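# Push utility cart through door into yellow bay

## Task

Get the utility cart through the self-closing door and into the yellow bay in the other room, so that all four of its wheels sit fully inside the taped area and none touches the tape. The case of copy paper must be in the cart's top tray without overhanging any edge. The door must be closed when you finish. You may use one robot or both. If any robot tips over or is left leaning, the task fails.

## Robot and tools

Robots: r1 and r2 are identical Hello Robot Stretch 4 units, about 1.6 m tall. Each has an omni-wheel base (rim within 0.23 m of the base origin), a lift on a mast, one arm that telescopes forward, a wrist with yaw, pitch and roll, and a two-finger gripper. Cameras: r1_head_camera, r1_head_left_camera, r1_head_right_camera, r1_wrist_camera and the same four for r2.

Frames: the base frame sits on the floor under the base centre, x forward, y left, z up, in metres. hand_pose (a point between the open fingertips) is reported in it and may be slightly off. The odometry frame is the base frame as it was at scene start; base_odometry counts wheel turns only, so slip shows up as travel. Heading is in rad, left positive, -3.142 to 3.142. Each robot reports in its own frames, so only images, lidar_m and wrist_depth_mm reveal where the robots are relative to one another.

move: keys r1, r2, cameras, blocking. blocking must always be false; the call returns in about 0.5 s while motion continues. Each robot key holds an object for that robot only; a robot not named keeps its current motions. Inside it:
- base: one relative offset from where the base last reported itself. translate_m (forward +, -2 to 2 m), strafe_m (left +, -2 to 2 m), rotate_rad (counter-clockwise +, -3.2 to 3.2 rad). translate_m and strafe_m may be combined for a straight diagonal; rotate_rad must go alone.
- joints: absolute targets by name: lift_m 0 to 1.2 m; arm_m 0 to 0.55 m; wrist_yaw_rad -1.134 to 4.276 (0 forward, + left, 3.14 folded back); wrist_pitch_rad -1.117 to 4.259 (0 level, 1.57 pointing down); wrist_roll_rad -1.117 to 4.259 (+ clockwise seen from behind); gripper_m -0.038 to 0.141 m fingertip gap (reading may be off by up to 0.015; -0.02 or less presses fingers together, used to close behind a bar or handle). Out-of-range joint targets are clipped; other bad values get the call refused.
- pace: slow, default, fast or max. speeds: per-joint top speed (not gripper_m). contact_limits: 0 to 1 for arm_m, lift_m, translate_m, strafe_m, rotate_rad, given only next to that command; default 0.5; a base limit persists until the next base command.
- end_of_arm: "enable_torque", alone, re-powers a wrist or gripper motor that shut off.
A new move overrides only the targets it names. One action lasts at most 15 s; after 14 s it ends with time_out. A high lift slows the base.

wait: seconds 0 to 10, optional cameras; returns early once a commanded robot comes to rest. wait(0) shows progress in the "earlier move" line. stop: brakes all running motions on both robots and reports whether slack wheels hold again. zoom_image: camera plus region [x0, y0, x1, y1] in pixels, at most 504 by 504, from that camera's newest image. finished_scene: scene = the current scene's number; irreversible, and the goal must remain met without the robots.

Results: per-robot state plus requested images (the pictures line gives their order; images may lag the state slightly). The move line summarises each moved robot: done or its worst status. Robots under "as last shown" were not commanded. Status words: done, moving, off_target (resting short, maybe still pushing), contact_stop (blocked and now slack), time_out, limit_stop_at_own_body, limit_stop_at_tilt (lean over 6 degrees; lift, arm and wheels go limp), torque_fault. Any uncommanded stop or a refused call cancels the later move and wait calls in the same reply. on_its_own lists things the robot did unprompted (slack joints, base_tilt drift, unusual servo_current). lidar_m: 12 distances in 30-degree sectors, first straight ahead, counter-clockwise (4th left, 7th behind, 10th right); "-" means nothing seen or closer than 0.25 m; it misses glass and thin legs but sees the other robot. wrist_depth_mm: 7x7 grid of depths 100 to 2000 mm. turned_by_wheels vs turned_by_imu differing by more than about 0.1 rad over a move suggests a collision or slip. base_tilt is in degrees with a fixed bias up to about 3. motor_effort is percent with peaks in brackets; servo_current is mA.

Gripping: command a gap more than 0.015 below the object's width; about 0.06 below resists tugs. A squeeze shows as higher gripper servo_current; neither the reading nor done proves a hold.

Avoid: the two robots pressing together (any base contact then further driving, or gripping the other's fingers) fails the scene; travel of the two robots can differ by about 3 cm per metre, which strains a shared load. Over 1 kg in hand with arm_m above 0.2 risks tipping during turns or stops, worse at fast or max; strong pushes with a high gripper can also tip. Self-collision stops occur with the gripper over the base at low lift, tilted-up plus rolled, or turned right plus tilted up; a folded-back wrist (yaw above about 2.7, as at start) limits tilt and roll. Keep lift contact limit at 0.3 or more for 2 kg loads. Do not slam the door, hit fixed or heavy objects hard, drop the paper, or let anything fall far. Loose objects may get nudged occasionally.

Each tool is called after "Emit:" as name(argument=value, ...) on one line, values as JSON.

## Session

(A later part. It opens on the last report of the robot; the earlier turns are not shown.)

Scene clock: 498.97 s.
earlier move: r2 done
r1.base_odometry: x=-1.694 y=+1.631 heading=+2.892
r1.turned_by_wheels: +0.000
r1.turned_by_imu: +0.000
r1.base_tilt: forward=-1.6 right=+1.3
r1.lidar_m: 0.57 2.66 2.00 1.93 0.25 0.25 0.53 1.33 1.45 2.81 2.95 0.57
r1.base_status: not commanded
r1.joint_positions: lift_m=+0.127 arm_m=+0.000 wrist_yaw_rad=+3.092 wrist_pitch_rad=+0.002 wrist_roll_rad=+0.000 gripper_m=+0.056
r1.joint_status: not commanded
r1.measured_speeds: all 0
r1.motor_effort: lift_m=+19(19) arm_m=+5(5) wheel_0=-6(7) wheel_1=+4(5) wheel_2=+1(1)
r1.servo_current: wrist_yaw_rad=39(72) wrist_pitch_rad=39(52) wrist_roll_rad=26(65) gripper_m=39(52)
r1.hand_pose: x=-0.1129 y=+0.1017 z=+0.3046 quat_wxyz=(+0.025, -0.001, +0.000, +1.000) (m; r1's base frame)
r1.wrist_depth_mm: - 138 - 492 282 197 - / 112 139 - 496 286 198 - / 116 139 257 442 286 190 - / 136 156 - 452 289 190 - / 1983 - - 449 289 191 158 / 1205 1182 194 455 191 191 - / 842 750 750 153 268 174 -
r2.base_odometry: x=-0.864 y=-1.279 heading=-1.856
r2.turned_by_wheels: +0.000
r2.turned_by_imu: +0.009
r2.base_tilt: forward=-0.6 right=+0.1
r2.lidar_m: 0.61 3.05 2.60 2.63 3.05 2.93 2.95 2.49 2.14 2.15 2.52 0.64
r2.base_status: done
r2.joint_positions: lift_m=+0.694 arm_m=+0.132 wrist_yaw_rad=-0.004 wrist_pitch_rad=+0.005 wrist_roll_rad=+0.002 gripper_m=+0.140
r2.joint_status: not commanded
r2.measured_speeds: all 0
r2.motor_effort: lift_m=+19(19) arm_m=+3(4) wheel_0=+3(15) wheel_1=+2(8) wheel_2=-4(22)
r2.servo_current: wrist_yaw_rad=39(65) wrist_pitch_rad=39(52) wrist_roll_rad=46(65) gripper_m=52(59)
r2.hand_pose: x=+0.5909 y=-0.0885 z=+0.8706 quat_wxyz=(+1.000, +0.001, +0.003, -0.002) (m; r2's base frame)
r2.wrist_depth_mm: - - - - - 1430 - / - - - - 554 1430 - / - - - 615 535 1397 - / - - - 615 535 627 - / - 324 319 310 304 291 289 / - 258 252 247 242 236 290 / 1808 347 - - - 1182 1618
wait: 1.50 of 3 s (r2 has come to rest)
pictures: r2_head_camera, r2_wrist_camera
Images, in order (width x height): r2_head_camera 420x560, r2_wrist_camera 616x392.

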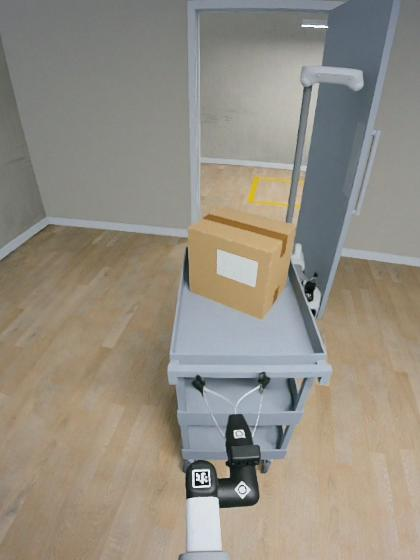

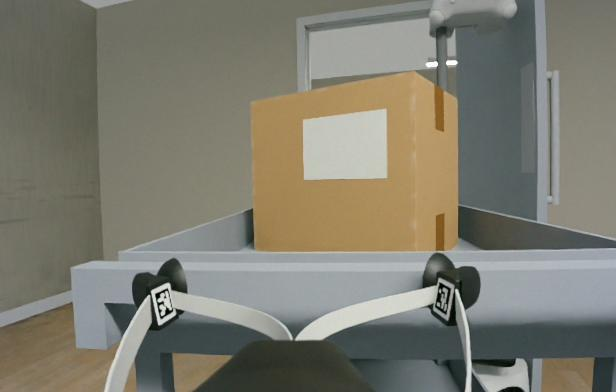

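Emit:
move(blocking=false, r2={"base":{"translate_m":-0.04}}, cameras=[])

Emit:
wait(seconds=2, cameras=[])

Emit:
move(blocking=false, r2={"base":{"rotate_rad":-0.12}}, cameras=[])

Emit:
wait(seconds=2, cameras=["r2_wrist_camera"])

Emit:
move(blocking=false, r2={"base":{"translate_m":0.25}}, cameras=[])

Emit:
wait(seconds=3, cameras=["r2_head_camera","r2_wrist_camera"])

Scene clock: 513.47 s.
move: r2 moving
r1: as last shown
r1.lidar_m: 0.57 2.65 1.99 1.92 0.25 0.25 0.52 1.35 1.44 2.80 2.96 0.57
r1.servo_current: wrist_yaw_rad=72(72) wrist_pitch_rad=39(52) wrist_roll_rad=46(59) gripper_m=46(46)
r1.wrist_depth_mm: - 138 - 492 282 196 - / 112 139 - 492 286 198 - / 116 139 258 445 286 190 - / 137 156 - 449 290 190 - / 1863 - - 452 289 190 159 / 1205 1205 193 455 191 191 - / 854 750 750 153 268 174 -
r2.base_odometry: x=-0.856 y=-1.251 heading=-1.857
r2.turned_by_wheels: +0.000
r2.turned_by_imu: +0.001
r2.base_tilt: forward=-0.7 right=+0.1
r2.lidar_m: 0.63 3.01 2.62 2.61 3.02 2.92 2.93 2.50 2.13 2.13 2.52 0.65
r2.base_status: translate_m moving
r2.joint_positions: lift_m=+0.694 arm_m=+0.132 wrist_yaw_rad=-0.003 wrist_pitch_rad=+0.005 wrist_roll_rad=+0.002 gripper_m=+0.140
r2.joint_status: not commanded
r2.measured_speeds: translate_m=-0.084 strafe_m=+0.000 rotate_rad=-0.003 lift_m=+0.000 arm_m=+0.000 wrist_yaw_rad=+0.000 wrist_pitch_rad=+0.000 wrist_roll_rad=+0.000
r2.motor_effort: lift_m=+19(19) arm_m=+4(4) wheel_0=-1(10) wheel_1=-3(7) wheel_2=+4(12)
r2.servo_current: wrist_yaw_rad=46(52) wrist_pitch_rad=46(52) wrist_roll_rad=46(65) gripper_m=52(52)
r2.hand_pose: x=+0.5910 y=-0.0883 z=+0.8706 quat_wxyz=(+1.000, +0.001, +0.003, -0.001) (m; r2's base frame)
r2.wrist_depth_mm: - - - - - 1499 - / - - - - 609 - - / - - - 640 559 1430 - / - - - 654 564 668 - / - - 340 332 327 315 317 / - 289 279 276 211 259 315 / 1863 1708 373 - - 1205 1708
pictures: none
No camera images: "cameras" was empty.

Scene clock: 514.07 s.
earlier move: r2 done
r1.base_odometry: x=-1.694 y=+1.631 heading=+2.892
r1.turned_by_wheels: +0.000
r1.turned_by_imu: +0.000
r1.base_tilt: forward=-1.6 right=+1.2
r1.lidar_m: 0.59 2.67 1.99 1.92 0.25 0.25 0.53 1.34 1.45 2.79 2.91 0.58
r1.base_status: not commanded
r1.joint_positions: lift_m=+0.127 arm_m=+0.000 wrist_yaw_rad=+3.092 wrist_pitch_rad=+0.002 wrist_roll_rad=+0.000 gripper_m=+0.056
r1.joint_status: not commanded
r1.measured_speeds: all 0
r1.motor_effort: lift_m=+19(19) arm_m=+5(5) wheel_0=-6(7) wheel_1=+4(5) wheel_2=+1(1)
r1.servo_current: wrist_yaw_rad=46(72) wrist_pitch_rad=39(52) wrist_roll_rad=46(59) gripper_m=39(46)
r1.hand_pose: x=-0.1129 y=+0.1017 z=+0.3046 quat_wxyz=(+0.025, -0.001, +0.000, +1.000) (m; r1's base frame)
r1.wrist_depth_mm: - 138 - 488 282 196 - / 112 139 - 492 285 198 - / 116 139 258 445 286 189 - / 136 156 - 449 289 191 - / 1983 - - 455 287 191 159 / 1182 1182 194 455 191 191 - / 831 741 759 153 271 173 -
r2.base_odometry: x=-0.853 y=-1.241 heading=-1.857
r2.turned_by_wheels: +0.000
r2.turned_by_imu: +0.000
r2.base_tilt: forward=-0.7 right=+0.1
r2.lidar_m: 0.63 3.04 2.61 2.62 3.03 2.91 2.89 2.47 2.15 2.12 2.49 0.66
r2.base_status: done
r2.joint_positions: lift_m=+0.694 arm_m=+0.132 wrist_yaw_rad=-0.003 wrist_pitch_rad=+0.005 wrist_roll_rad=+0.002 gripper_m=+0.140
r2.joint_status: not commanded
r2.measured_speeds: all 0
r2.motor_effort: lift_m=+19(19) arm_m=+4(4) wheel_0=-3(10) wheel_1=-3(7) wheel_2=+3(12)
r2.servo_current: wrist_yaw_rad=46(52) wrist_pitch_rad=39(52) wrist_roll_rad=46(65) gripper_m=52(59)
r2.hand_pose: x=+0.5910 y=-0.0883 z=+0.8706 quat_wxyz=(+1.000, +0.001, +0.003, -0.001) (m; r2's base frame)
r2.wrist_depth_mm: - - - - - - - / - - - - - - - / - - - 661 580 - - / - - - 661 591 707 - / - 413 353 345 304 293 287 / - 301 217 290 198 204 329 / 1863 1708 1808 - - 1255 1618
wait: 0.60 of 2 s (r2 has come to rest)
pictures: none
No camera images: "cameras" was empty.

Scene clock: 514.57 s.
move: r2 moving
r1: as last shown
r1.base_tilt: forward=-1.6 right=+1.3
r1.lidar_m: 0.57 2.68 1.99 1.91 0.25 0.25 0.51 1.36 1.44 2.80 2.94 0.57
r1.motor_effort: lift_m=+19(19) arm_m=+5(5) wheel_0=-5(7) wheel_1=+4(4) wheel_2=+1(1)
r1.servo_current: wrist_yaw_rad=52(52) wrist_pitch_rad=39(46) wrist_roll_rad=52(72) gripper_m=39(46)
r1.wrist_depth_mm: - 138 - 492 283 197 - / 112 139 - 488 283 197 - / 116 139 257 445 287 189 - / 136 156 - 449 287 191 - / 1921 - - 452 289 191 159 / 1182 1182 194 455 191 191 - / 831 750 759 153 270 173 -
r2.base_odometry: x=-0.853 y=-1.241 heading=-1.976
r2.turned_by_wheels: -0.119
r2.turned_by_imu: -0.116
r2.base_tilt: forward=-0.7 right=+0.1
r2.lidar_m: 0.65 3.18 2.65 2.61 2.86 2.94 2.91 2.71 2.17 2.11 2.34 0.71
r2.base_status: rotate_rad moving
r2.joint_positions: lift_m=+0.694 arm_m=+0.132 wrist_yaw_rad=-0.003 wrist_pitch_rad=+0.005 wrist_roll_rad=+0.002 gripper_m=+0.140
r2.joint_status: not commanded
r2.measured_speeds: translate_m=+0.000 strafe_m=+0.000 rotate_rad=-0.016 lift_m=+0.000 arm_m=+0.000 wrist_yaw_rad=+0.000 wrist_pitch_rad=+0.000 wrist_roll_rad=+0.000
r2.motor_effort: lift_m=+19(19) arm_m=+4(4) wheel_0=+4(9) wheel_1=+3(8) wheel_2=+4(10)
r2.servo_current: wrist_yaw_rad=39(59) wrist_pitch_rad=46(46) wrist_roll_rad=46(52) gripper_m=59(59)
r2.hand_pose: x=+0.5911 y=-0.0881 z=+0.8706 quat_wxyz=(+1.000, +0.001, +0.003, -0.001) (m; r2's base frame)
r2.wrist_depth_mm: - - - - - - - / - - - - - - - / - - 683 597 - - - / - - 683 609 715 - - / 392 351 353 315 303 301 - / 291 291 296 297 212 309 - / 1808 1708 976 - 1308 389 1808
pictures: none
No camera images: "cameras" was empty.

Scene clock: 514.87 s.
earlier move: r2 done
r1.base_odometry: x=-1.694 y=+1.631 heading=+2.892
r1.turned_by_wheels: +0.000
r1.turned_by_imu: +0.000
r1.base_tilt: forward=-1.6 right=+1.3
r1.lidar_m: 0.60 2.66 1.98 1.92 0.25 0.25 0.51 1.36 1.43 2.81 2.95 0.55
r1.base_status: not commanded
r1.joint_positions: lift_m=+0.127 arm_m=+0.000 wrist_yaw_rad=+3.092 wrist_pitch_rad=+0.002 wrist_roll_rad=+0.000 gripper_m=+0.056
r1.joint_status: not commanded
r1.measured_speeds: all 0
r1.motor_effort: lift_m=+19(19) arm_m=+5(5) wheel_0=-6(7) wheel_1=+4(4) wheel_2=+1(1)
r1.servo_current: wrist_yaw_rad=39(65) wrist_pitch_rad=46(46) wrist_roll_rad=46(72) gripper_m=39(46)
r1.hand_pose: x=-0.1129 y=+0.1017 z=+0.3046 quat_wxyz=(+0.025, -0.001, +0.000, +1.000) (m; r1's base frame)
r1.wrist_depth_mm: - 138 - 492 285 197 - / 112 138 - 492 283 198 - / 116 139 258 445 286 190 - / 137 156 - 449 289 191 - / 1921 - - 449 290 190 160 / 1182 1205 193 455 190 190 - / 854 750 750 153 270 173 -
r2.base_odometry: x=-0.853 y=-1.241 heading=-1.976
r2.turned_by_wheels: +0.000
r2.turned_by_imu: +0.000
r2.base_tilt: forward=-0.7 right=+0.1
r2.lidar_m: 0.64 3.17 2.65 2.60 2.85 2.94 2.90 2.67 2.16 2.13 2.33 0.70
r2.base_status: done
r2.joint_positions: lift_m=+0.694 arm_m=+0.132 wrist_yaw_rad=-0.003 wrist_pitch_rad=+0.005 wrist_roll_rad=+0.002 gripper_m=+0.140
r2.joint_status: not commanded
r2.measured_speeds: all 0
r2.motor_effort: lift_m=+19(19) arm_m=+4(4) wheel_0=+3(9) wheel_1=+1(8) wheel_2=+4(10)
r2.servo_current: wrist_yaw_rad=39(59) wrist_pitch_rad=46(46) wrist_roll_rad=46(59) gripper_m=52(59)
r2.hand_pose: x=+0.5911 y=-0.0881 z=+0.8706 quat_wxyz=(+1.000, +0.001, +0.003, -0.001) (m; r2's base frame)
r2.wrist_depth_mm: - - - - - - - / - - - - - - - / - - 691 597 - - - / - - 691 615 715 - - / 394 349 353 312 306 301 - / 293 220 216 297 212 204 - / 1756 1863 946 - 1336 389 1756
wait: 0.30 of 2 s (r2 has come to rest)
pictures: r2_wrist_camera
Images, in order (width x height): r2_wrist_camera 616x392.

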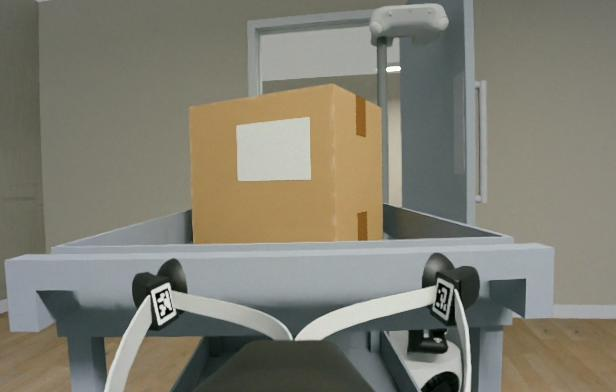

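Scene clock: 515.37 s.
move: r2 moving
r1: as last shown
r1.base_tilt: forward=-1.6 right=+1.2
r1.lidar_m: 0.59 2.66 1.99 1.91 0.25 0.25 0.52 1.35 1.44 2.79 2.95 0.56
r1.motor_effort: lift_m=+19(19) arm_m=+5(5) wheel_0=-6(6) wheel_1=+4(5) wheel_2=+1(1)
r1.servo_current: wrist_yaw_rad=52(59) wrist_pitch_rad=46(46) wrist_roll_rad=39(59) gripper_m=39(46)
r1.wrist_depth_mm: - 138 - 488 283 197 - / 112 139 - 496 286 197 - / 116 139 257 449 286 189 - / 136 156 - 445 287 190 - / 1863 - - 452 289 191 159 / 1182 1205 193 449 191 190 - / 842 750 759 153 270 173 -
r2.base_odometry: x=-0.865 y=-1.269 heading=-1.976
r2.turned_by_wheels: +0.000
r2.turned_by_imu: +0.000
r2.base_tilt: forward=-0.7 right=+0.0
r2.lidar_m: 0.62 3.16 2.62 2.60 2.84 2.97 2.95 2.69 2.15 2.14 2.33 0.65
r2.base_status: translate_m moving
r2.joint_positions: lift_m=+0.694 arm_m=+0.132 wrist_yaw_rad=-0.003 wrist_pitch_rad=+0.005 wrist_roll_rad=+0.002 gripper_m=+0.140
r2.joint_status: not commanded
r2.measured_speeds: translate_m=+0.121 strafe_m=-0.001 rotate_rad=-0.001 lift_m=+0.000 arm_m=+0.000 wrist_yaw_rad=+0.000 wrist_pitch_rad=+0.000 wrist_roll_rad=+0.000
r2.motor_effort: lift_m=+19(19) arm_m=+3(4) wheel_0=+11(11) wheel_1=+6(9) wheel_2=-12(13)
r2.servo_current: wrist_yaw_rad=39(52) wrist_pitch_rad=46(46) wrist_roll_rad=46(59) gripper_m=46(59)
r2.hand_pose: x=+0.5911 y=-0.0881 z=+0.8706 quat_wxyz=(+1.000, +0.001, +0.003, -0.001) (m; r2's base frame)
r2.wrist_depth_mm: - - - - - - - / - - - - - - - / - - 647 574 732 - - / - - 654 580 750 - - / 332 325 325 327 327 296 - / 272 220 266 268 270 205 276 / 343 1808 - - - 1281 1808
pictures: none
No camera images: "cameras" was empty.

Scene clock: 517.17 s.
earlier move: r2 done
r1.base_odometry: x=-1.694 y=+1.631 heading=+2.892
r1.turned_by_wheels: +0.000
r1.turned_by_imu: +0.000
r1.base_tilt: forward=-1.6 right=+1.3
r1.lidar_m: 0.55 2.66 1.98 1.92 0.25 0.25 0.51 1.37 1.44 2.79 0.48 0.35
r1.base_status: not commanded
r1.joint_positions: lift_m=+0.127 arm_m=+0.000 wrist_yaw_rad=+3.092 wrist_pitch_rad=+0.002 wrist_roll_rad=+0.000 gripper_m=+0.056
r1.joint_status: not commanded
r1.measured_speeds: all 0
r1.motor_effort: lift_m=+19(19) arm_m=+5(5) wheel_0=-6(7) wheel_1=+4(5) wheel_2=+1(1)
r1.servo_current: wrist_yaw_rad=65(65) wrist_pitch_rad=39(46) wrist_roll_rad=65(72) gripper_m=39(52)
r1.hand_pose: x=-0.1129 y=+0.1017 z=+0.3046 quat_wxyz=(+0.025, -0.001, +0.000, +1.000) (m; r1's base frame)
r1.wrist_depth_mm: - 138 - 488 285 196 - / 112 139 - 492 285 198 - / 116 139 258 445 287 190 - / 136 156 - 452 290 191 - / 1983 - - 449 289 191 158 / 1182 1205 194 455 191 191 - / 854 750 750 153 270 172 -
r2.base_odometry: x=-0.952 y=-1.470 heading=-1.976
r2.turned_by_wheels: +0.000
r2.turned_by_imu: +0.015
r2.base_tilt: forward=-0.7 right=+0.1
r2.lidar_m: 0.65 2.95 2.61 2.58 2.81 3.20 3.16 2.72 2.19 2.17 2.40 0.68
r2.base_status: done
r2.joint_positions: lift_m=+0.694 arm_m=+0.132 wrist_yaw_rad=-0.002 wrist_pitch_rad=+0.005 wrist_roll_rad=+0.002 gripper_m=+0.140
r2.joint_status: not commanded
r2.measured_speeds: all 0
r2.motor_effort: lift_m=+19(19) arm_m=+4(4) wheel_0=+3(18) wheel_1=+4(15) wheel_2=-2(21)
r2.servo_current: wrist_yaw_rad=52(59) wrist_pitch_rad=39(52) wrist_roll_rad=39(59) gripper_m=52(59)
r2.hand_pose: x=+0.5911 y=-0.0881 z=+0.8708 quat_wxyz=(+1.000, +0.001, +0.002, -0.001) (m; r2's base frame)
r2.wrist_depth_mm: - - - - - - - / - - - - - 1229 - / - - 723 603 723 - - / - - 732 603 676 - - / 332 325 319 312 301 294 - / 336 307 216 296 197 282 - / 1756 1756 1808 - - 1078 1863
wait: 1.80 of 3 s (r2 has come to rest)
pictures: r2_head_camera, r2_wrist_camera
Images, in order (width x height): r2_head_camera 420x560, r2_wrist_camera 616x392.

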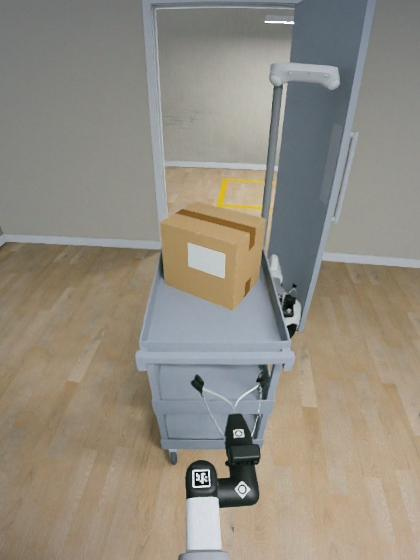

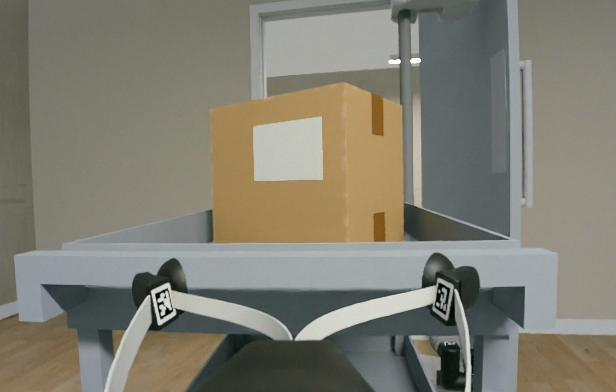

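Emit:
wait(seconds=0, cameras=["r1_head_camera","r1_head_right_camera","r2_head_right_camera"])

Scene clock: 529.27 s.
r1.base_odometry: x=-1.694 y=+1.631 heading=+2.892
r1.turned_by_wheels: +0.000
r1.turned_by_imu: -0.001
r1.base_tilt: forward=-1.6 right=+1.3
r1.lidar_m: 0.56 2.67 1.99 1.93 0.25 0.25 0.54 1.35 1.44 2.80 0.49 0.34
r1.base_status: not commanded
r1.joint_positions: lift_m=+0.127 arm_m=+0.000 wrist_yaw_rad=+3.092 wrist_pitch_rad=+0.002 wrist_roll_rad=+0.000 gripper_m=+0.056
r1.joint_status: not commanded
r1.measured_speeds: all 0
r1.motor_effort: lift_m=+19(19) arm_m=+5(5) wheel_0=-6(7) wheel_1=+4(5) wheel_2=+1(1)
r1.servo_current: wrist_yaw_rad=33(65) wrist_pitch_rad=39(46) wrist_roll_rad=39(72) gripper_m=39(52)
r1.hand_pose: x=-0.1129 y=+0.1017 z=+0.3046 quat_wxyz=(+0.025, -0.001, +0.000, +1.000) (m; r1's base frame)
r1.wrist_depth_mm: - 138 - 496 282 197 - / 112 139 - 488 286 198 - / 116 139 258 445 286 190 - / 136 156 - 445 289 191 - / - - - 455 290 191 159 / 1182 1182 193 452 190 191 - / 842 759 750 154 268 173 -
r2.base_odometry: x=-0.952 y=-1.470 heading=-1.976
r2.turned_by_wheels: +0.000
r2.turned_by_imu: +0.002
r2.base_tilt: forward=-0.7 right=+0.1
r2.lidar_m: 0.64 2.93 2.59 2.57 2.84 3.18 3.15 2.71 2.21 2.16 2.42 0.68
r2.base_status: done
r2.joint_positions: lift_m=+0.694 arm_m=+0.132 wrist_yaw_rad=-0.002 wrist_pitch_rad=+0.005 wrist_roll_rad=+0.002 gripper_m=+0.140
r2.joint_status: not commanded
r2.measured_speeds: all 0
r2.motor_effort: lift_m=+19(19) arm_m=+3(4) wheel_0=+3(18) wheel_1=+4(15) wheel_2=-2(21)
r2.servo_current: wrist_yaw_rad=52(59) wrist_pitch_rad=46(52) wrist_roll_rad=33(59) gripper_m=52(59)
r2.hand_pose: x=+0.5911 y=-0.0881 z=+0.8708 quat_wxyz=(+1.000, +0.001, +0.002, -0.001) (m; r2's base frame)
r2.wrist_depth_mm: - - - - - - - / - - - - - 1255 - / - - 732 603 715 - - / - - 723 609 676 - - / 332 325 319 314 303 291 - / 332 307 216 294 197 281 - / 1808 1708 1863 - - 1078 1863
pictures: r1_head_camera, r1_head_right_camera, r2_head_right_camera
Images, in order (width x height): r1_head_camera 420x560, r1_head_right_camera 420x672, r2_head_right_camera 420x672.

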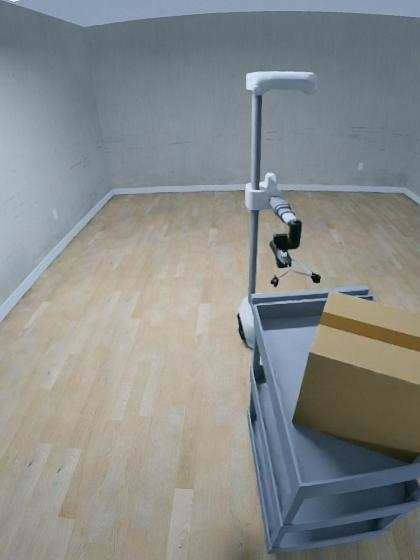

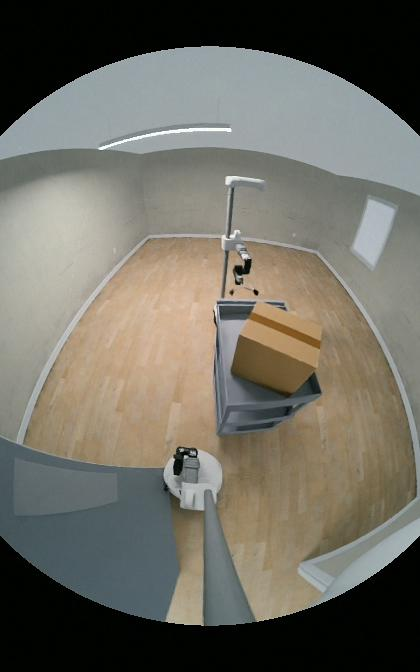

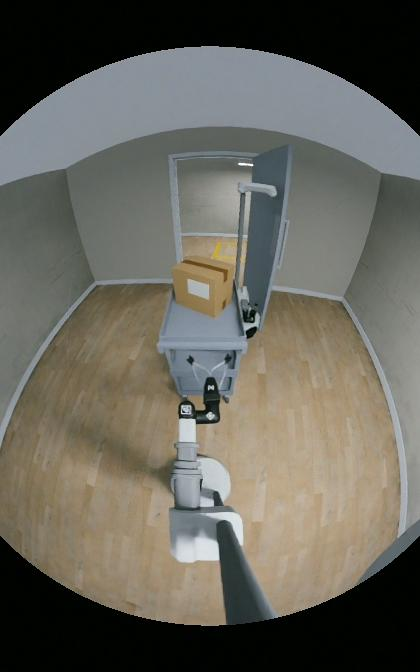

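Emit:
move(blocking=false, r1={"base":{"strafe_m":0.15},"pace":"slow"}, cameras=[])

Emit:
wait(seconds=4, cameras=["r1_head_right_camera","r2_head_camera"])

Scene clock: 543.50 s.
move: r1 contact_stop
r1.base_odometry: x=-1.697 y=+1.620 heading=+2.896
r1.turned_by_wheels: +0.004
r1.turned_by_imu: +0.002
r1.base_tilt: forward=-1.6 right=+1.2
r1.lidar_m: 0.54 2.65 1.97 1.91 0.25 0.25 0.52 1.35 1.45 2.82 0.49 0.35
r1.base_status: strafe_m contact_stop
r1.joint_positions: lift_m=+0.127 arm_m=+0.000 wrist_yaw_rad=+3.092 wrist_pitch_rad=+0.002 wrist_roll_rad=+0.000 gripper_m=+0.056
r1.joint_status: not commanded
r1.measured_speeds: translate_m=+0.000 strafe_m=-0.011 rotate_rad=+0.040 lift_m=+0.000 arm_m=+0.000 wrist_yaw_rad=+0.000 wrist_pitch_rad=+0.000 wrist_roll_rad=+0.000
r1.on_its_own: the wheels are slack since a contact_stop
r1.motor_effort: lift_m=+19(19) arm_m=+5(5) wheel_0=-17(28) wheel_1=+18(27) wheel_2=+4(6)
r1.servo_current: wrist_yaw_rad=52(59) wrist_pitch_rad=39(46) wrist_roll_rad=39(72) gripper_m=39(46)
r1.hand_pose: x=-0.1129 y=+0.1017 z=+0.3046 quat_wxyz=(+0.025, -0.001, +0.000, +1.000) (m; r1's base frame)
r1.wrist_depth_mm: 136 138 - 480 279 195 - / 113 139 - 484 281 196 - / 114 139 267 484 283 189 - / 137 162 - 492 285 189 - / 1863 - - 492 286 189 158 / 1229 1205 193 504 191 189 - / 842 741 759 143 267 173 -
r2: as last shown
r2.lidar_m: 0.66 2.93 2.59 2.58 2.81 3.17 3.15 2.73 2.19 2.18 2.41 0.64
r2.motor_effort: lift_m=+19(19) arm_m=+4(4) wheel_0=+3(3) wheel_1=+4(4) wheel_2=-2(2)
r2.servo_current: wrist_yaw_rad=59(59) wrist_pitch_rad=46(46) wrist_roll_rad=39(52) gripper_m=52(59)
r2.wrist_depth_mm: - - - - - - - / - - - - - - - / - - 715 597 723 - - / - - 732 615 683 - - / 332 327 317 314 300 291 - / 349 307 217 296 198 281 - / 1756 1756 1863 - - 1060 1863
pictures: none
No camera images: "cameras" was empty.

not run: a stop that you did not command came earlier in this reply.

Emit:
stop(cameras=[])

Emit:
move(blocking=false, r2={"base":{"translate_m":-0.05,"strafe_m":-0.10}}, cameras=[])

Emit:
wait(seconds=2, cameras=[])

Emit:
move(blocking=false, r2={"base":{"rotate_rad":0.22}}, cameras=[])

Emit:
wait(seconds=2, cameras=["r2_wrist_camera","r1_head_right_camera"])

Scene clock: 562.63 s.
earlier move: r1 contact_stop
stop: r1's wheels hold again
r1.base_odometry: x=-1.697 y=+1.622 heading=+2.896
r1.turned_by_wheels: +0.001
r1.turned_by_imu: -0.001
r1.base_tilt: forward=-1.6 right=+1.3
r1.lidar_m: 0.53 2.64 1.96 1.93 0.25 0.26 0.53 1.35 1.48 2.81 0.48 0.36
r1.base_status: strafe_m contact_stop (by the wheels' count: +0.009 of +0.150)
r1.joint_positions: lift_m=+0.127 arm_m=+0.000 wrist_yaw_rad=+3.092 wrist_pitch_rad=+0.002 wrist_roll_rad=+0.000 gripper_m=+0.056
r1.joint_status: not commanded
r1.measured_speeds: all 0
r1.motor_effort: lift_m=+19(19) arm_m=+5(5) wheel_0=+0(28) wheel_1=+0(27) wheel_2=+0(6)
r1.servo_current: wrist_yaw_rad=46(65) wrist_pitch_rad=39(46) wrist_roll_rad=46(72) gripper_m=39(46)
r1.hand_pose: x=-0.1129 y=+0.1017 z=+0.3046 quat_wxyz=(+0.025, -0.001, +0.000, +1.000) (m; r1's base frame)
r1.wrist_depth_mm: 136 138 - 480 279 195 - / 112 139 - 488 282 196 - / 117 139 267 492 285 189 - / 136 160 - 496 286 189 - / - - - 442 286 190 158 / 1182 1205 194 452 191 190 - / 842 750 759 143 267 172 -
r2.base_odometry: x=-0.952 y=-1.470 heading=-1.976
r2.turned_by_wheels: +0.000
r2.turned_by_imu: +0.003
r2.base_tilt: forward=-0.7 right=+0.1
r2.lidar_m: 0.64 2.92 2.58 2.58 2.83 3.19 3.16 2.72 2.19 2.18 2.42 0.69
r2.base_status: not commanded
r2.joint_positions: lift_m=+0.694 arm_m=+0.132 wrist_yaw_rad=-0.002 wrist_pitch_rad=+0.005 wrist_roll_rad=+0.002 gripper_m=+0.140
r2.joint_status: not commanded
r2.measured_speeds: all 0
r2.motor_effort: lift_m=+19(19) arm_m=+4(4) wheel_0=+3(3) wheel_1=+4(4) wheel_2=-2(2)
r2.servo_current: wrist_yaw_rad=46(59) wrist_pitch_rad=46(52) wrist_roll_rad=46(59) gripper_m=46(59)
r2.hand_pose: x=+0.5911 y=-0.0881 z=+0.8708 quat_wxyz=(+1.000, +0.001, +0.002, -0.001) (m; r2's base frame)
r2.wrist_depth_mm: - - - - - - - / - - - - - - - / - - 732 597 723 - - / - - 723 609 668 - - / 330 327 319 312 301 291 - / 349 309 217 296 198 281 - / 1808 1708 1808 - - 1060 1863
pictures: none
No camera images: "cameras" was empty.

Scene clock: 563.13 s.
move: r2 moving
r1: as last shown
r1.turned_by_wheels: +0.000
r1.turned_by_imu: +0.000
r1.lidar_m: 0.54 2.65 1.99 1.92 0.25 0.25 0.51 1.35 1.46 2.81 0.50 0.35
r1.motor_effort: lift_m=+19(19) arm_m=+5(5) wheel_0=+0(0) wheel_1=+0(0) wheel_2=+0(0)
r1.servo_current: wrist_yaw_rad=46(65) wrist_pitch_rad=46(46) wrist_roll_rad=39(52) gripper_m=46(46)
r1.wrist_depth_mm: 136 138 - 480 281 195 - / 113 139 - 484 281 196 - / 117 139 266 488 285 189 - / 136 160 - 492 287 189 - / 1983 - - 442 285 189 158 / 1182 1205 194 445 191 190 - / 842 750 759 143 268 172 -
r2.base_odometry: x=-0.972 y=-1.447 heading=-1.975
r2.turned_by_wheels: +0.001
r2.turned_by_imu: +0.000
r2.base_tilt: forward=-0.7 right=+0.1
r2.lidar_m: 0.65 0.71 2.63 2.59 2.85 3.16 3.13 2.68 2.15 2.13 2.38 0.70
r2.base_status: translate_m moving; strafe_m moving
r2.joint_positions: lift_m=+0.694 arm_m=+0.132 wrist_yaw_rad=-0.002 wrist_pitch_rad=+0.005 wrist_roll_rad=+0.002 gripper_m=+0.140
r2.joint_status: not commanded
r2.measured_speeds: translate_m=-0.055 strafe_m=-0.108 rotate_rad=+0.003 lift_m=+0.000 arm_m=+0.000 wrist_yaw_rad=+0.000 wrist_pitch_rad=+0.000 wrist_roll_rad=+0.000
r2.motor_effort: lift_m=+19(19) arm_m=+4(4) wheel_0=+7(11) wheel_1=-12(12) wheel_2=+8(8)
r2.servo_current: wrist_yaw_rad=46(52) wrist_pitch_rad=46(46) wrist_roll_rad=52(59) gripper_m=46(52)
r2.hand_pose: x=+0.5911 y=-0.0881 z=+0.8708 quat_wxyz=(+1.000, +0.001, +0.002, -0.001) (m; r2's base frame)
r2.wrist_depth_mm: - - - - - - - / - - - - - 1205 - / - - 723 615 741 1229 - / - - 732 615 732 - - / 329 327 320 314 304 294 - / 382 220 370 366 197 205 - / 1756 1921 1808 - - 362 1808
pictures: none
No camera images: "cameras" was empty.

Scene clock: 564.27 s.
earlier move: r2 done
r1.base_odometry: x=-1.697 y=+1.622 heading=+2.896
r1.turned_by_wheels: +0.000
r1.turned_by_imu: +0.000
r1.base_tilt: forward=-1.5 right=+1.3
r1.lidar_m: 0.54 2.67 1.98 1.93 0.25 0.25 0.52 1.35 1.47 2.80 0.48 0.34
r1.base_status: not commanded
r1.joint_positions: lift_m=+0.127 arm_m=+0.000 wrist_yaw_rad=+3.092 wrist_pitch_rad=+0.002 wrist_roll_rad=+0.000 gripper_m=+0.056
r1.joint_status: not commanded
r1.measured_speeds: all 0
r1.motor_effort: lift_m=+19(19) arm_m=+5(5) wheel_0=+0(1) wheel_1=+0(1) wheel_2=+0(0)
r1.servo_current: wrist_yaw_rad=39(65) wrist_pitch_rad=46(46) wrist_roll_rad=39(65) gripper_m=46(46)
r1.hand_pose: x=-0.1129 y=+0.1017 z=+0.3046 quat_wxyz=(+0.025, -0.001, +0.000, +1.000) (m; r1's base frame)
r1.wrist_depth_mm: 136 138 - 480 279 196 - / 112 139 - 488 282 196 - / 117 139 265 492 283 189 - / 137 160 - 492 286 190 - / 1863 - - 442 286 190 158 / 1205 1160 193 449 191 190 - / 842 750 750 143 267 172 -
r2.base_odometry: x=-1.024 y=-1.385 heading=-1.975
r2.turned_by_wheels: +0.000
r2.turned_by_imu: +0.000
r2.base_tilt: forward=-0.7 right=+0.0
r2.lidar_m: 0.70 0.75 2.72 2.67 2.96 3.17 3.11 2.56 2.11 2.06 2.30 1.53
r2.base_status: done
r2.joint_positions: lift_m=+0.694 arm_m=+0.132 wrist_yaw_rad=-0.002 wrist_pitch_rad=+0.005 wrist_roll_rad=+0.002 gripper_m=+0.140
r2.joint_status: not commanded
r2.measured_speeds: all 0
r2.motor_effort: lift_m=+19(19) arm_m=+4(4) wheel_0=+2(11) wheel_1=-2(12) wheel_2=+5(10)
r2.servo_current: wrist_yaw_rad=39(65) wrist_pitch_rad=46(52) wrist_roll_rad=59(59) gripper_m=52(59)
r2.hand_pose: x=+0.5911 y=-0.0881 z=+0.8708 quat_wxyz=(+1.000, +0.001, +0.002, -0.001) (m; r2's base frame)
r2.wrist_depth_mm: - - - - 1983 - - / - - - - - - - / - - 699 668 - - - / - - 715 683 - - - / 421 355 407 399 334 - - / 433 418 407 397 334 205 - / 449 1983 - - 1118 1661 1756
wait: 1.13 of 2 s (r2 has come to rest)
pictures: none
No camera images: "cameras" was empty.

Scene clock: 564.77 s.
move: r2 moving
r1: as last shown
r1.base_tilt: forward=-1.6 right=+1.3
r1.lidar_m: 0.52 2.66 2.00 1.92 0.25 0.25 0.51 1.35 1.44 2.81 0.49 0.35
r1.motor_effort: lift_m=+19(20) arm_m=+5(5) wheel_0=+0(1) wheel_1=+0(0) wheel_2=+0(0)
r1.servo_current: wrist_yaw_rad=39(72) wrist_pitch_rad=39(46) wrist_roll_rad=52(72) gripper_m=39(46)
r1.wrist_depth_mm: 136 138 - 484 281 195 - / 113 139 - 484 282 197 - / 117 140 265 492 282 189 - / 137 160 - 492 286 189 - / 1983 - - 442 287 190 158 / 1182 1205 193 449 191 189 - / 854 759 741 143 268 173 -
r2.base_odometry: x=-1.024 y=-1.385 heading=-1.782
r2.turned_by_wheels: +0.194
r2.turned_by_imu: +0.189
r2.base_tilt: forward=-0.7 right=+0.1
r2.lidar_m: 0.68 2.96 2.66 2.70 3.30 3.12 3.14 2.33 2.08 2.08 2.55 0.72
r2.base_status: rotate_rad moving
r2.joint_positions: lift_m=+0.694 arm_m=+0.132 wrist_yaw_rad=-0.002 wrist_pitch_rad=+0.005 wrist_roll_rad=+0.002 gripper_m=+0.140
r2.joint_status: not commanded
r2.measured_speeds: translate_m=-0.002 strafe_m=-0.001 rotate_rad=+0.359 lift_m=+0.000 arm_m=+0.000 wrist_yaw_rad=+0.000 wrist_pitch_rad=+0.000 wrist_roll_rad=+0.000
r2.motor_effort: lift_m=+19(19) arm_m=+4(4) wheel_0=-3(11) wheel_1=-5(9) wheel_2=-6(10)
r2.servo_current: wrist_yaw_rad=46(52) wrist_pitch_rad=52(52) wrist_roll_rad=46(59) gripper_m=52(59)
r2.hand_pose: x=+0.5911 y=-0.0881 z=+0.8708 quat_wxyz=(+1.000, +0.001, +0.002, -0.001) (m; r2's base frame)
r2.wrist_depth_mm: - - - - - - - / - - - - - - - / - - - 732 615 1921 - / - - - 741 627 1281 - / - 402 377 392 329 304 289 / - - 427 392 197 349 296 / 1983 1863 1921 - - 946 -
pictures: none
No camera images: "cameras" was empty.

Scene clock: 565.23 s.
earlier move: r2 done
r1.base_odometry: x=-1.697 y=+1.622 heading=+2.896
r1.turned_by_wheels: +0.000
r1.turned_by_imu: +0.000
r1.base_tilt: forward=-1.6 right=+1.3
r1.lidar_m: 0.53 2.63 2.00 1.92 0.25 0.26 0.52 1.34 1.46 2.82 0.49 0.36
r1.base_status: not commanded
r1.joint_positions: lift_m=+0.127 arm_m=+0.000 wrist_yaw_rad=+3.092 wrist_pitch_rad=+0.002 wrist_roll_rad=+0.000 gripper_m=+0.056
r1.joint_status: not commanded
r1.measured_speeds: all 0
r1.motor_effort: lift_m=+19(20) arm_m=+5(5) wheel_0=+0(1) wheel_1=+0(0) wheel_2=+0(0)
r1.servo_current: wrist_yaw_rad=65(72) wrist_pitch_rad=52(52) wrist_roll_rad=59(72) gripper_m=46(46)
r1.hand_pose: x=-0.1129 y=+0.1017 z=+0.3046 quat_wxyz=(+0.025, -0.001, +0.000, +1.000) (m; r1's base frame)
r1.wrist_depth_mm: 136 138 - 480 279 196 - / 113 139 - 484 283 197 - / 117 139 266 492 283 189 - / 137 160 - 492 286 189 - / 1863 - - 445 286 190 158 / 1182 1205 193 452 191 190 - / 854 750 759 143 268 172 -
r2.base_odometry: x=-1.024 y=-1.385 heading=-1.756
r2.turned_by_wheels: +0.026
r2.turned_by_imu: +0.025
r2.base_tilt: forward=-0.7 right=+0.1
r2.lidar_m: 0.69 2.92 2.68 2.70 3.37 3.12 3.14 2.28 2.06 2.10 2.58 0.70
r2.base_status: done
r2.joint_positions: lift_m=+0.694 arm_m=+0.132 wrist_yaw_rad=-0.002 wrist_pitch_rad=+0.005 wrist_roll_rad=+0.002 gripper_m=+0.140
r2.joint_status: not commanded
r2.measured_speeds: all 0
r2.motor_effort: lift_m=+19(19) arm_m=+3(4) wheel_0=-3(11) wheel_1=-3(9) wheel_2=-3(10)
r2.servo_current: wrist_yaw_rad=46(52) wrist_pitch_rad=39(52) wrist_roll_rad=52(59) gripper_m=52(59)
r2.hand_pose: x=+0.5911 y=-0.0881 z=+0.8708 quat_wxyz=(+1.000, +0.001, +0.002, -0.001) (m; r2's base frame)
r2.wrist_depth_mm: - - - - - - - / - - - - - 1921 - / - - - 759 615 707 - / - - - 768 615 707 - / - - 379 377 330 301 289 / - - 427 394 197 204 338 / 1921 1808 469 - - 891 345
wait: 0.47 of 2 s (r2 has come to rest)
pictures: r1_head_right_camera, r2_wrist_camera
Images, in order (width x height): r1_head_right_camera 420x672, r2_wrist_camera 616x392.

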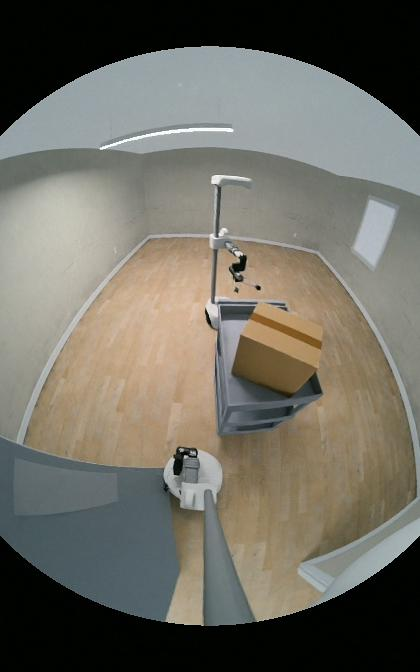

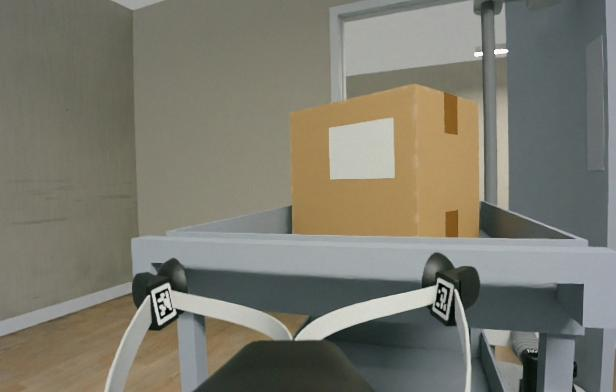

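Emit:
move(blocking=false, r2={"base":{"strafe_m":-0.09}}, cameras=[])

Emit:
wait(seconds=2, cameras=[])

Emit:
move(blocking=false, r2={"base":{"translate_m":0.2}}, cameras=[])

Emit:
wait(seconds=2.5, cameras=["r2_wrist_camera","r1_head_right_camera"])

Scene clock: 571.70 s.
move: r2 moving
r1: as last shown
r1.lidar_m: 0.51 2.64 1.98 1.91 0.25 0.25 0.54 1.34 1.45 2.81 0.47 0.33
r1.motor_effort: lift_m=+19(19) arm_m=+5(5) wheel_0=+0(1) wheel_1=+0(0) wheel_2=+0(0)
r1.servo_current: wrist_yaw_rad=46(65) wrist_pitch_rad=46(46) wrist_roll_rad=46(65) gripper_m=46(46)
r1.wrist_depth_mm: 136 138 - 477 281 195 - / 112 139 - 488 281 196 - / 117 139 266 488 285 189 - / 137 160 - 492 285 189 - / 1921 - - 449 286 190 158 / 1182 1205 193 449 191 190 - / 854 750 750 143 267 172 -
r2.base_odometry: x=-1.059 y=-1.379 heading=-1.756
r2.turned_by_wheels: +0.000
r2.turned_by_imu: +0.001
r2.base_tilt: forward=-0.7 right=+0.1
r2.lidar_m: 0.70 2.94 2.71 2.74 3.39 3.13 3.16 2.23 2.02 2.05 2.55 0.67
r2.base_status: strafe_m moving
r2.joint_positions: lift_m=+0.694 arm_m=+0.132 wrist_yaw_rad=-0.002 wrist_pitch_rad=+0.005 wrist_roll_rad=+0.002 gripper_m=+0.140
r2.joint_status: not commanded
r2.measured_speeds: translate_m=+0.001 strafe_m=-0.141 rotate_rad=-0.005 lift_m=+0.000 arm_m=+0.000 wrist_yaw_rad=+0.000 wrist_pitch_rad=+0.000 wrist_roll_rad=+0.000
r2.motor_effort: lift_m=+19(19) arm_m=+4(4) wheel_0=+12(12) wheel_1=-12(12) wheel_2=+0(3)
r2.servo_current: wrist_yaw_rad=46(52) wrist_pitch_rad=46(52) wrist_roll_rad=59(59) gripper_m=46(52)
r2.hand_pose: x=+0.5911 y=-0.0881 z=+0.8708 quat_wxyz=(+1.000, +0.001, +0.002, -0.001) (m; r2's base frame)
r2.wrist_depth_mm: - - - - - - - / - - - - - - - / - - - 732 615 1229 - / - - - 741 621 1255 - / - 407 377 384 324 296 281 / - - 418 394 197 205 279 / 1863 1808 1863 - - 931 -
pictures: none
No camera images: "cameras" was empty.

Scene clock: 572.60 s.
earlier move: r2 done
r1.base_odometry: x=-1.697 y=+1.622 heading=+2.896
r1.turned_by_wheels: +0.000
r1.turned_by_imu: +0.000
r1.base_tilt: forward=-1.6 right=+1.3
r1.lidar_m: 0.56 2.68 1.99 1.90 0.25 0.25 0.52 1.36 1.45 2.82 0.49 0.35
r1.base_status: not commanded
r1.joint_positions: lift_m=+0.127 arm_m=+0.000 wrist_yaw_rad=+3.092 wrist_pitch_rad=+0.002 wrist_roll_rad=+0.000 gripper_m=+0.056
r1.joint_status: not commanded
r1.measured_speeds: all 0
r1.motor_effort: lift_m=+19(19) arm_m=+5(5) wheel_0=+0(1) wheel_1=+0(0) wheel_2=+0(0)
r1.servo_current: wrist_yaw_rad=52(65) wrist_pitch_rad=39(52) wrist_roll_rad=46(65) gripper_m=46(46)
r1.hand_pose: x=-0.1129 y=+0.1017 z=+0.3046 quat_wxyz=(+0.025, -0.001, +0.000, +1.000) (m; r1's base frame)
r1.wrist_depth_mm: 136 138 - 480 281 195 - / 112 139 - 488 282 196 - / 117 139 267 488 285 189 - / 137 160 - 496 287 189 - / 1983 - - 445 286 190 158 / 1205 1205 195 449 191 189 - / 842 750 741 143 267 172 -
r2.base_odometry: x=-1.112 y=-1.369 heading=-1.756
r2.turned_by_wheels: +0.000
r2.turned_by_imu: +0.000
r2.base_tilt: forward=-0.6 right=+0.0
r2.lidar_m: 0.68 3.05 2.74 2.79 3.49 3.16 3.18 2.18 1.98 2.00 2.51 0.66
r2.base_status: done
r2.joint_positions: lift_m=+0.694 arm_m=+0.132 wrist_yaw_rad=-0.002 wrist_pitch_rad=+0.005 wrist_roll_rad=+0.002 gripper_m=+0.140
r2.joint_status: not commanded
r2.measured_speeds: all 0
r2.motor_effort: lift_m=+19(19) arm_m=+4(4) wheel_0=+2(12) wheel_1=-3(12) wheel_2=+0(3)
r2.servo_current: wrist_yaw_rad=46(59) wrist_pitch_rad=39(52) wrist_roll_rad=46(59) gripper_m=52(52)
r2.hand_pose: x=+0.5911 y=-0.0881 z=+0.8708 quat_wxyz=(+1.000, +0.001, +0.002, -0.001) (m; r2's base frame)
r2.wrist_depth_mm: - - - - - - - / - - - - - - - / - - - 661 627 - 1138 / - - - 668 654 1808 - / - 392 353 329 306 296 - / - 466 404 375 197 186 - / 1983 1863 1808 - - 778 -
wait: 0.90 of 2 s (r2 has come to rest)
pictures: none
No camera images: "cameras" was empty.

Scene clock: 573.10 s.
move: r2 moving
r1: as last shown
r1.lidar_m: 0.51 2.64 1.98 1.92 0.25 0.25 0.54 1.36 1.46 2.81 0.48 0.35
r1.servo_current: wrist_yaw_rad=52(59) wrist_pitch_rad=46(46) wrist_roll_rad=52(59) gripper_m=46(46)
r1.wrist_depth_mm: 136 138 - 480 279 196 - / 112 139 - 488 282 196 - / 117 139 266 488 285 188 - / 137 160 - 496 285 189 - / 1983 - - 445 287 190 158 / 1205 1205 193 452 190 190 - / 842 759 759 143 267 173 -
r2.base_odometry: x=-1.118 y=-1.399 heading=-1.756
r2.turned_by_wheels: +0.000
r2.turned_by_imu: +0.000
r2.base_tilt: forward=-0.7 right=+0.1
r2.lidar_m: 0.65 0.78 2.72 2.80 3.48 3.17 3.22 2.20 1.98 1.99 2.50 0.66
r2.base_status: translate_m moving
r2.joint_positions: lift_m=+0.694 arm_m=+0.132 wrist_yaw_rad=-0.002 wrist_pitch_rad=+0.005 wrist_roll_rad=+0.002 gripper_m=+0.140
r2.joint_status: not commanded
r2.measured_speeds: translate_m=+0.123 strafe_m=+0.000 rotate_rad=+0.002 lift_m=+0.000 arm_m=+0.000 wrist_yaw_rad=+0.000 wrist_pitch_rad=+0.000 wrist_roll_rad=+0.000
r2.motor_effort: lift_m=+19(19) arm_m=+4(4) wheel_0=+6(9) wheel_1=+6(8) wheel_2=-11(13)
r2.servo_current: wrist_yaw_rad=59(59) wrist_pitch_rad=39(52) wrist_roll_rad=52(52) gripper_m=52(52)
r2.hand_pose: x=+0.5911 y=-0.0881 z=+0.8708 quat_wxyz=(+1.000, +0.001, +0.002, -0.001) (m; r2's base frame)
r2.wrist_depth_mm: - - - - - - - / - - - - - - - / - - - 627 621 1921 - / - - - 647 621 1863 - / - 402 320 317 332 309 - / - 421 373 297 270 251 - / 1921 1808 1808 - - 831 -
pictures: none
No camera images: "cameras" was empty.

Scene clock: 574.67 s.
earlier move: r2 done
r1.base_odometry: x=-1.697 y=+1.622 heading=+2.896
r1.turned_by_wheels: +0.000
r1.turned_by_imu: +0.000
r1.base_tilt: forward=-1.6 right=+1.3
r1.lidar_m: 0.50 2.65 1.96 1.93 0.25 0.25 0.51 1.35 1.46 2.81 0.25 0.25
r1.base_status: not commanded
r1.joint_positions: lift_m=+0.127 arm_m=+0.000 wrist_yaw_rad=+3.092 wrist_pitch_rad=+0.002 wrist_roll_rad=+0.000 gripper_m=+0.056
r1.joint_status: not commanded
r1.measured_speeds: all 0
r1.motor_effort: lift_m=+19(19) arm_m=+5(5) wheel_0=+0(1) wheel_1=+0(1) wheel_2=+0(0)
r1.servo_current: wrist_yaw_rad=65(65) wrist_pitch_rad=39(52) wrist_roll_rad=52(65) gripper_m=39(52)
r1.hand_pose: x=-0.1129 y=+0.1017 z=+0.3046 quat_wxyz=(+0.025, -0.001, +0.000, +1.000) (m; r1's base frame)
r1.wrist_depth_mm: 136 138 - 484 281 195 - / 113 139 - 484 282 196 - / 117 139 267 492 285 189 - / 137 159 - 500 286 189 - / 1863 - - 445 287 190 158 / 1205 1205 194 449 191 190 - / 842 750 750 143 268 173 -
r2.base_odometry: x=-1.149 y=-1.565 heading=-1.756
r2.turned_by_wheels: +0.000
r2.turned_by_imu: +0.006
r2.base_tilt: forward=-0.7 right=+0.0
r2.lidar_m: 0.66 2.95 2.67 2.71 3.39 3.33 3.39 2.29 2.06 2.09 2.60 0.67
r2.base_status: done
r2.joint_positions: lift_m=+0.694 arm_m=+0.132 wrist_yaw_rad=-0.003 wrist_pitch_rad=+0.005 wrist_roll_rad=+0.002 gripper_m=+0.140
r2.joint_status: not commanded
r2.measured_speeds: all 0
r2.motor_effort: lift_m=+19(19) arm_m=+4(4) wheel_0=+4(11) wheel_1=+4(11) wheel_2=-4(22)
r2.servo_current: wrist_yaw_rad=52(65) wrist_pitch_rad=46(52) wrist_roll_rad=52(59) gripper_m=52(59)
r2.hand_pose: x=+0.5910 y=-0.0882 z=+0.8708 quat_wxyz=(+1.000, +0.001, +0.002, -0.001) (m; r2's base frame)
r2.wrist_depth_mm: - - - - - - - / - - - - - - - / - - - 691 591 1661 - / - - - 707 597 1042 - / - - 332 319 307 294 285 / - 347 387 373 198 205 330 / 1921 1808 1863 - - 891 -
wait: 1.57 of 2.5 s (r2 has come to rest)
pictures: r1_head_right_camera, r2_wrist_camera
Images, in order (width x height): r1_head_right_camera 420x672, r2_wrist_camera 616x392.

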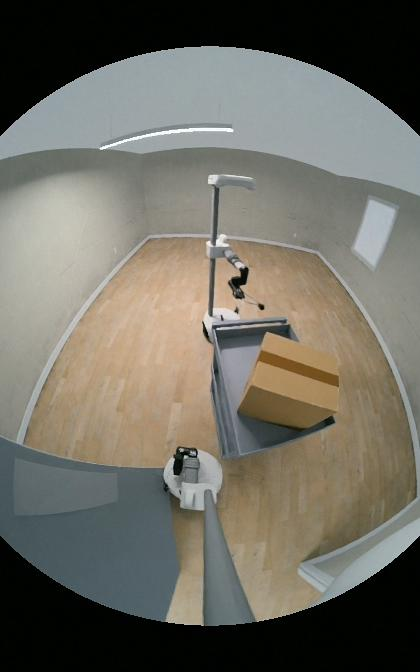

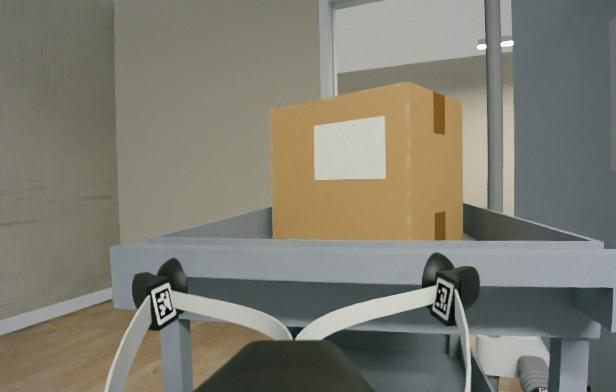

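Emit:
move(blocking=false, r2={"base":{"translate_m":0.2,"strafe_m":-0.04}}, cameras=[])

Emit:
wait(seconds=2.5, cameras=["r2_head_camera","r1_head_right_camera"])

Scene clock: 582.70 s.
move: r2 moving
r1: as last shown
r1.turned_by_imu: -0.001
r1.lidar_m: 0.47 2.68 1.95 1.93 0.25 0.25 0.52 1.34 1.46 2.80 0.25 0.25
r1.motor_effort: lift_m=+19(19) arm_m=+4(5) wheel_0=+0(1) wheel_1=+0(0) wheel_2=+0(0)
r1.servo_current: wrist_yaw_rad=46(72) wrist_pitch_rad=39(52) wrist_roll_rad=52(59) gripper_m=39(46)
r1.wrist_depth_mm: 136 138 - 484 281 195 - / 112 139 - 484 281 196 - / 117 139 266 492 283 189 - / 137 160 - 496 285 190 - / 1921 - - 445 286 190 158 / 1160 1182 194 449 191 190 - / 842 750 759 143 267 172 -
r2.base_odometry: x=-1.161 y=-1.595 heading=-1.756
r2.turned_by_wheels: +0.000
r2.turned_by_imu: +0.001
r2.base_tilt: forward=-0.7 right=+0.1
r2.lidar_m: 0.64 2.95 2.66 2.71 3.29 3.37 3.41 2.25 2.06 2.10 2.62 0.65
r2.base_status: translate_m moving; strafe_m moving
r2.joint_positions: lift_m=+0.694 arm_m=+0.132 wrist_yaw_rad=-0.003 wrist_pitch_rad=+0.005 wrist_roll_rad=+0.002 gripper_m=+0.140
r2.joint_status: not commanded
r2.measured_speeds: translate_m=+0.122 strafe_m=-0.024 rotate_rad=-0.001 lift_m=+0.000 arm_m=+0.000 wrist_yaw_rad=+0.000 wrist_pitch_rad=+0.000 wrist_roll_rad=+0.000
r2.motor_effort: lift_m=+19(19) arm_m=+4(4) wheel_0=+10(12) wheel_1=+6(7) wheel_2=-14(14)
r2.servo_current: wrist_yaw_rad=46(52) wrist_pitch_rad=39(46) wrist_roll_rad=52(52) gripper_m=46(52)
r2.hand_pose: x=+0.5910 y=-0.0882 z=+0.8708 quat_wxyz=(+1.000, +0.001, +0.002, -0.001) (m; r2's base frame)
r2.wrist_depth_mm: - - - - - - - / - - - - 603 - - / - - - 661 569 1025 - / - - - 676 569 676 - / - 327 319 343 334 315 306 / - 324 294 291 271 257 307 / 1921 1708 1921 - - - -
pictures: none
No camera images: "cameras" was empty.

Scene clock: 584.27 s.
earlier move: r2 done
r1.base_odometry: x=-1.697 y=+1.622 heading=+2.896
r1.turned_by_wheels: +0.000
r1.turned_by_imu: +0.000
r1.base_tilt: forward=-1.6 right=+1.3
r1.lidar_m: 0.36 2.65 1.96 1.92 0.25 0.25 0.51 1.33 0.25 0.25 0.25 0.25
r1.base_status: not commanded
r1.joint_positions: lift_m=+0.127 arm_m=+0.000 wrist_yaw_rad=+3.092 wrist_pitch_rad=+0.002 wrist_roll_rad=+0.000 gripper_m=+0.056
r1.joint_status: not commanded
r1.measured_speeds: all 0
r1.motor_effort: lift_m=+19(19) arm_m=+5(5) wheel_0=+0(1) wheel_1=+1(1) wheel_2=+0(0)
r1.servo_current: wrist_yaw_rad=52(72) wrist_pitch_rad=46(52) wrist_roll_rad=52(65) gripper_m=46(46)
r1.hand_pose: x=-0.1129 y=+0.1017 z=+0.3046 quat_wxyz=(+0.025, -0.001, +0.000, +1.000) (m; r1's base frame)
r1.wrist_depth_mm: 136 138 - 480 279 196 - / 112 139 - 488 281 196 - / 117 139 266 488 285 189 - / 137 160 - 492 285 189 - / 1983 - - 449 286 189 158 / 1160 1205 193 445 191 190 - / 854 750 750 143 268 172 -
r2.base_odometry: x=-1.225 y=-1.754 heading=-1.756
r2.turned_by_wheels: +0.000
r2.turned_by_imu: +0.014
r2.base_tilt: forward=-0.7 right=+0.1
r2.lidar_m: 0.65 2.88 2.64 2.67 3.36 3.52 3.54 2.32 2.09 2.14 2.49 0.63
r2.base_status: done
r2.joint_positions: lift_m=+0.694 arm_m=+0.132 wrist_yaw_rad=-0.003 wrist_pitch_rad=+0.005 wrist_roll_rad=+0.002 gripper_m=+0.140
r2.joint_status: not commanded
r2.measured_speeds: all 0
r2.motor_effort: lift_m=+19(19) arm_m=+4(4) wheel_0=+2(15) wheel_1=+3(11) wheel_2=-3(22)
r2.servo_current: wrist_yaw_rad=33(65) wrist_pitch_rad=46(59) wrist_roll_rad=46(65) gripper_m=59(59)
r2.hand_pose: x=+0.5910 y=-0.0882 z=+0.8708 quat_wxyz=(+1.000, +0.001, +0.002, -0.001) (m; r2's base frame)
r2.wrist_depth_mm: - - - - - - - / - - - - - - - / - - - 699 591 842 - / - - - 699 591 741 - / - - 320 312 306 297 289 / - - 303 298 198 205 342 / 1921 1808 384 - - 904 -
wait: 1.57 of 2.5 s (r2 has come to rest)
pictures: r1_head_right_camera, r2_head_camera
Images, in order (width x height): r1_head_right_camera 420x672, r2_head_camera 420x560.

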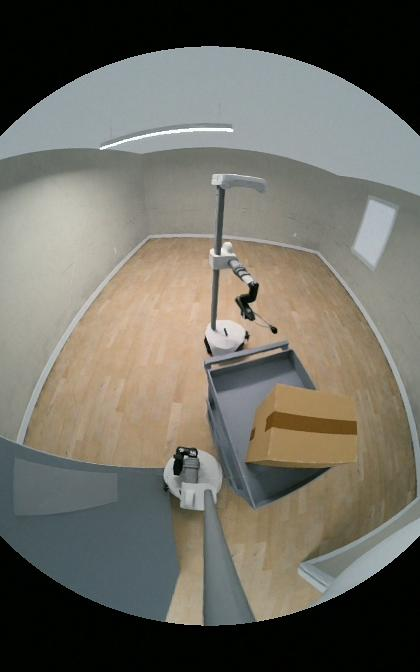

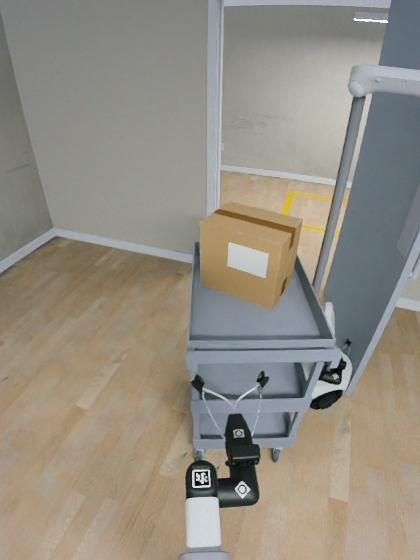

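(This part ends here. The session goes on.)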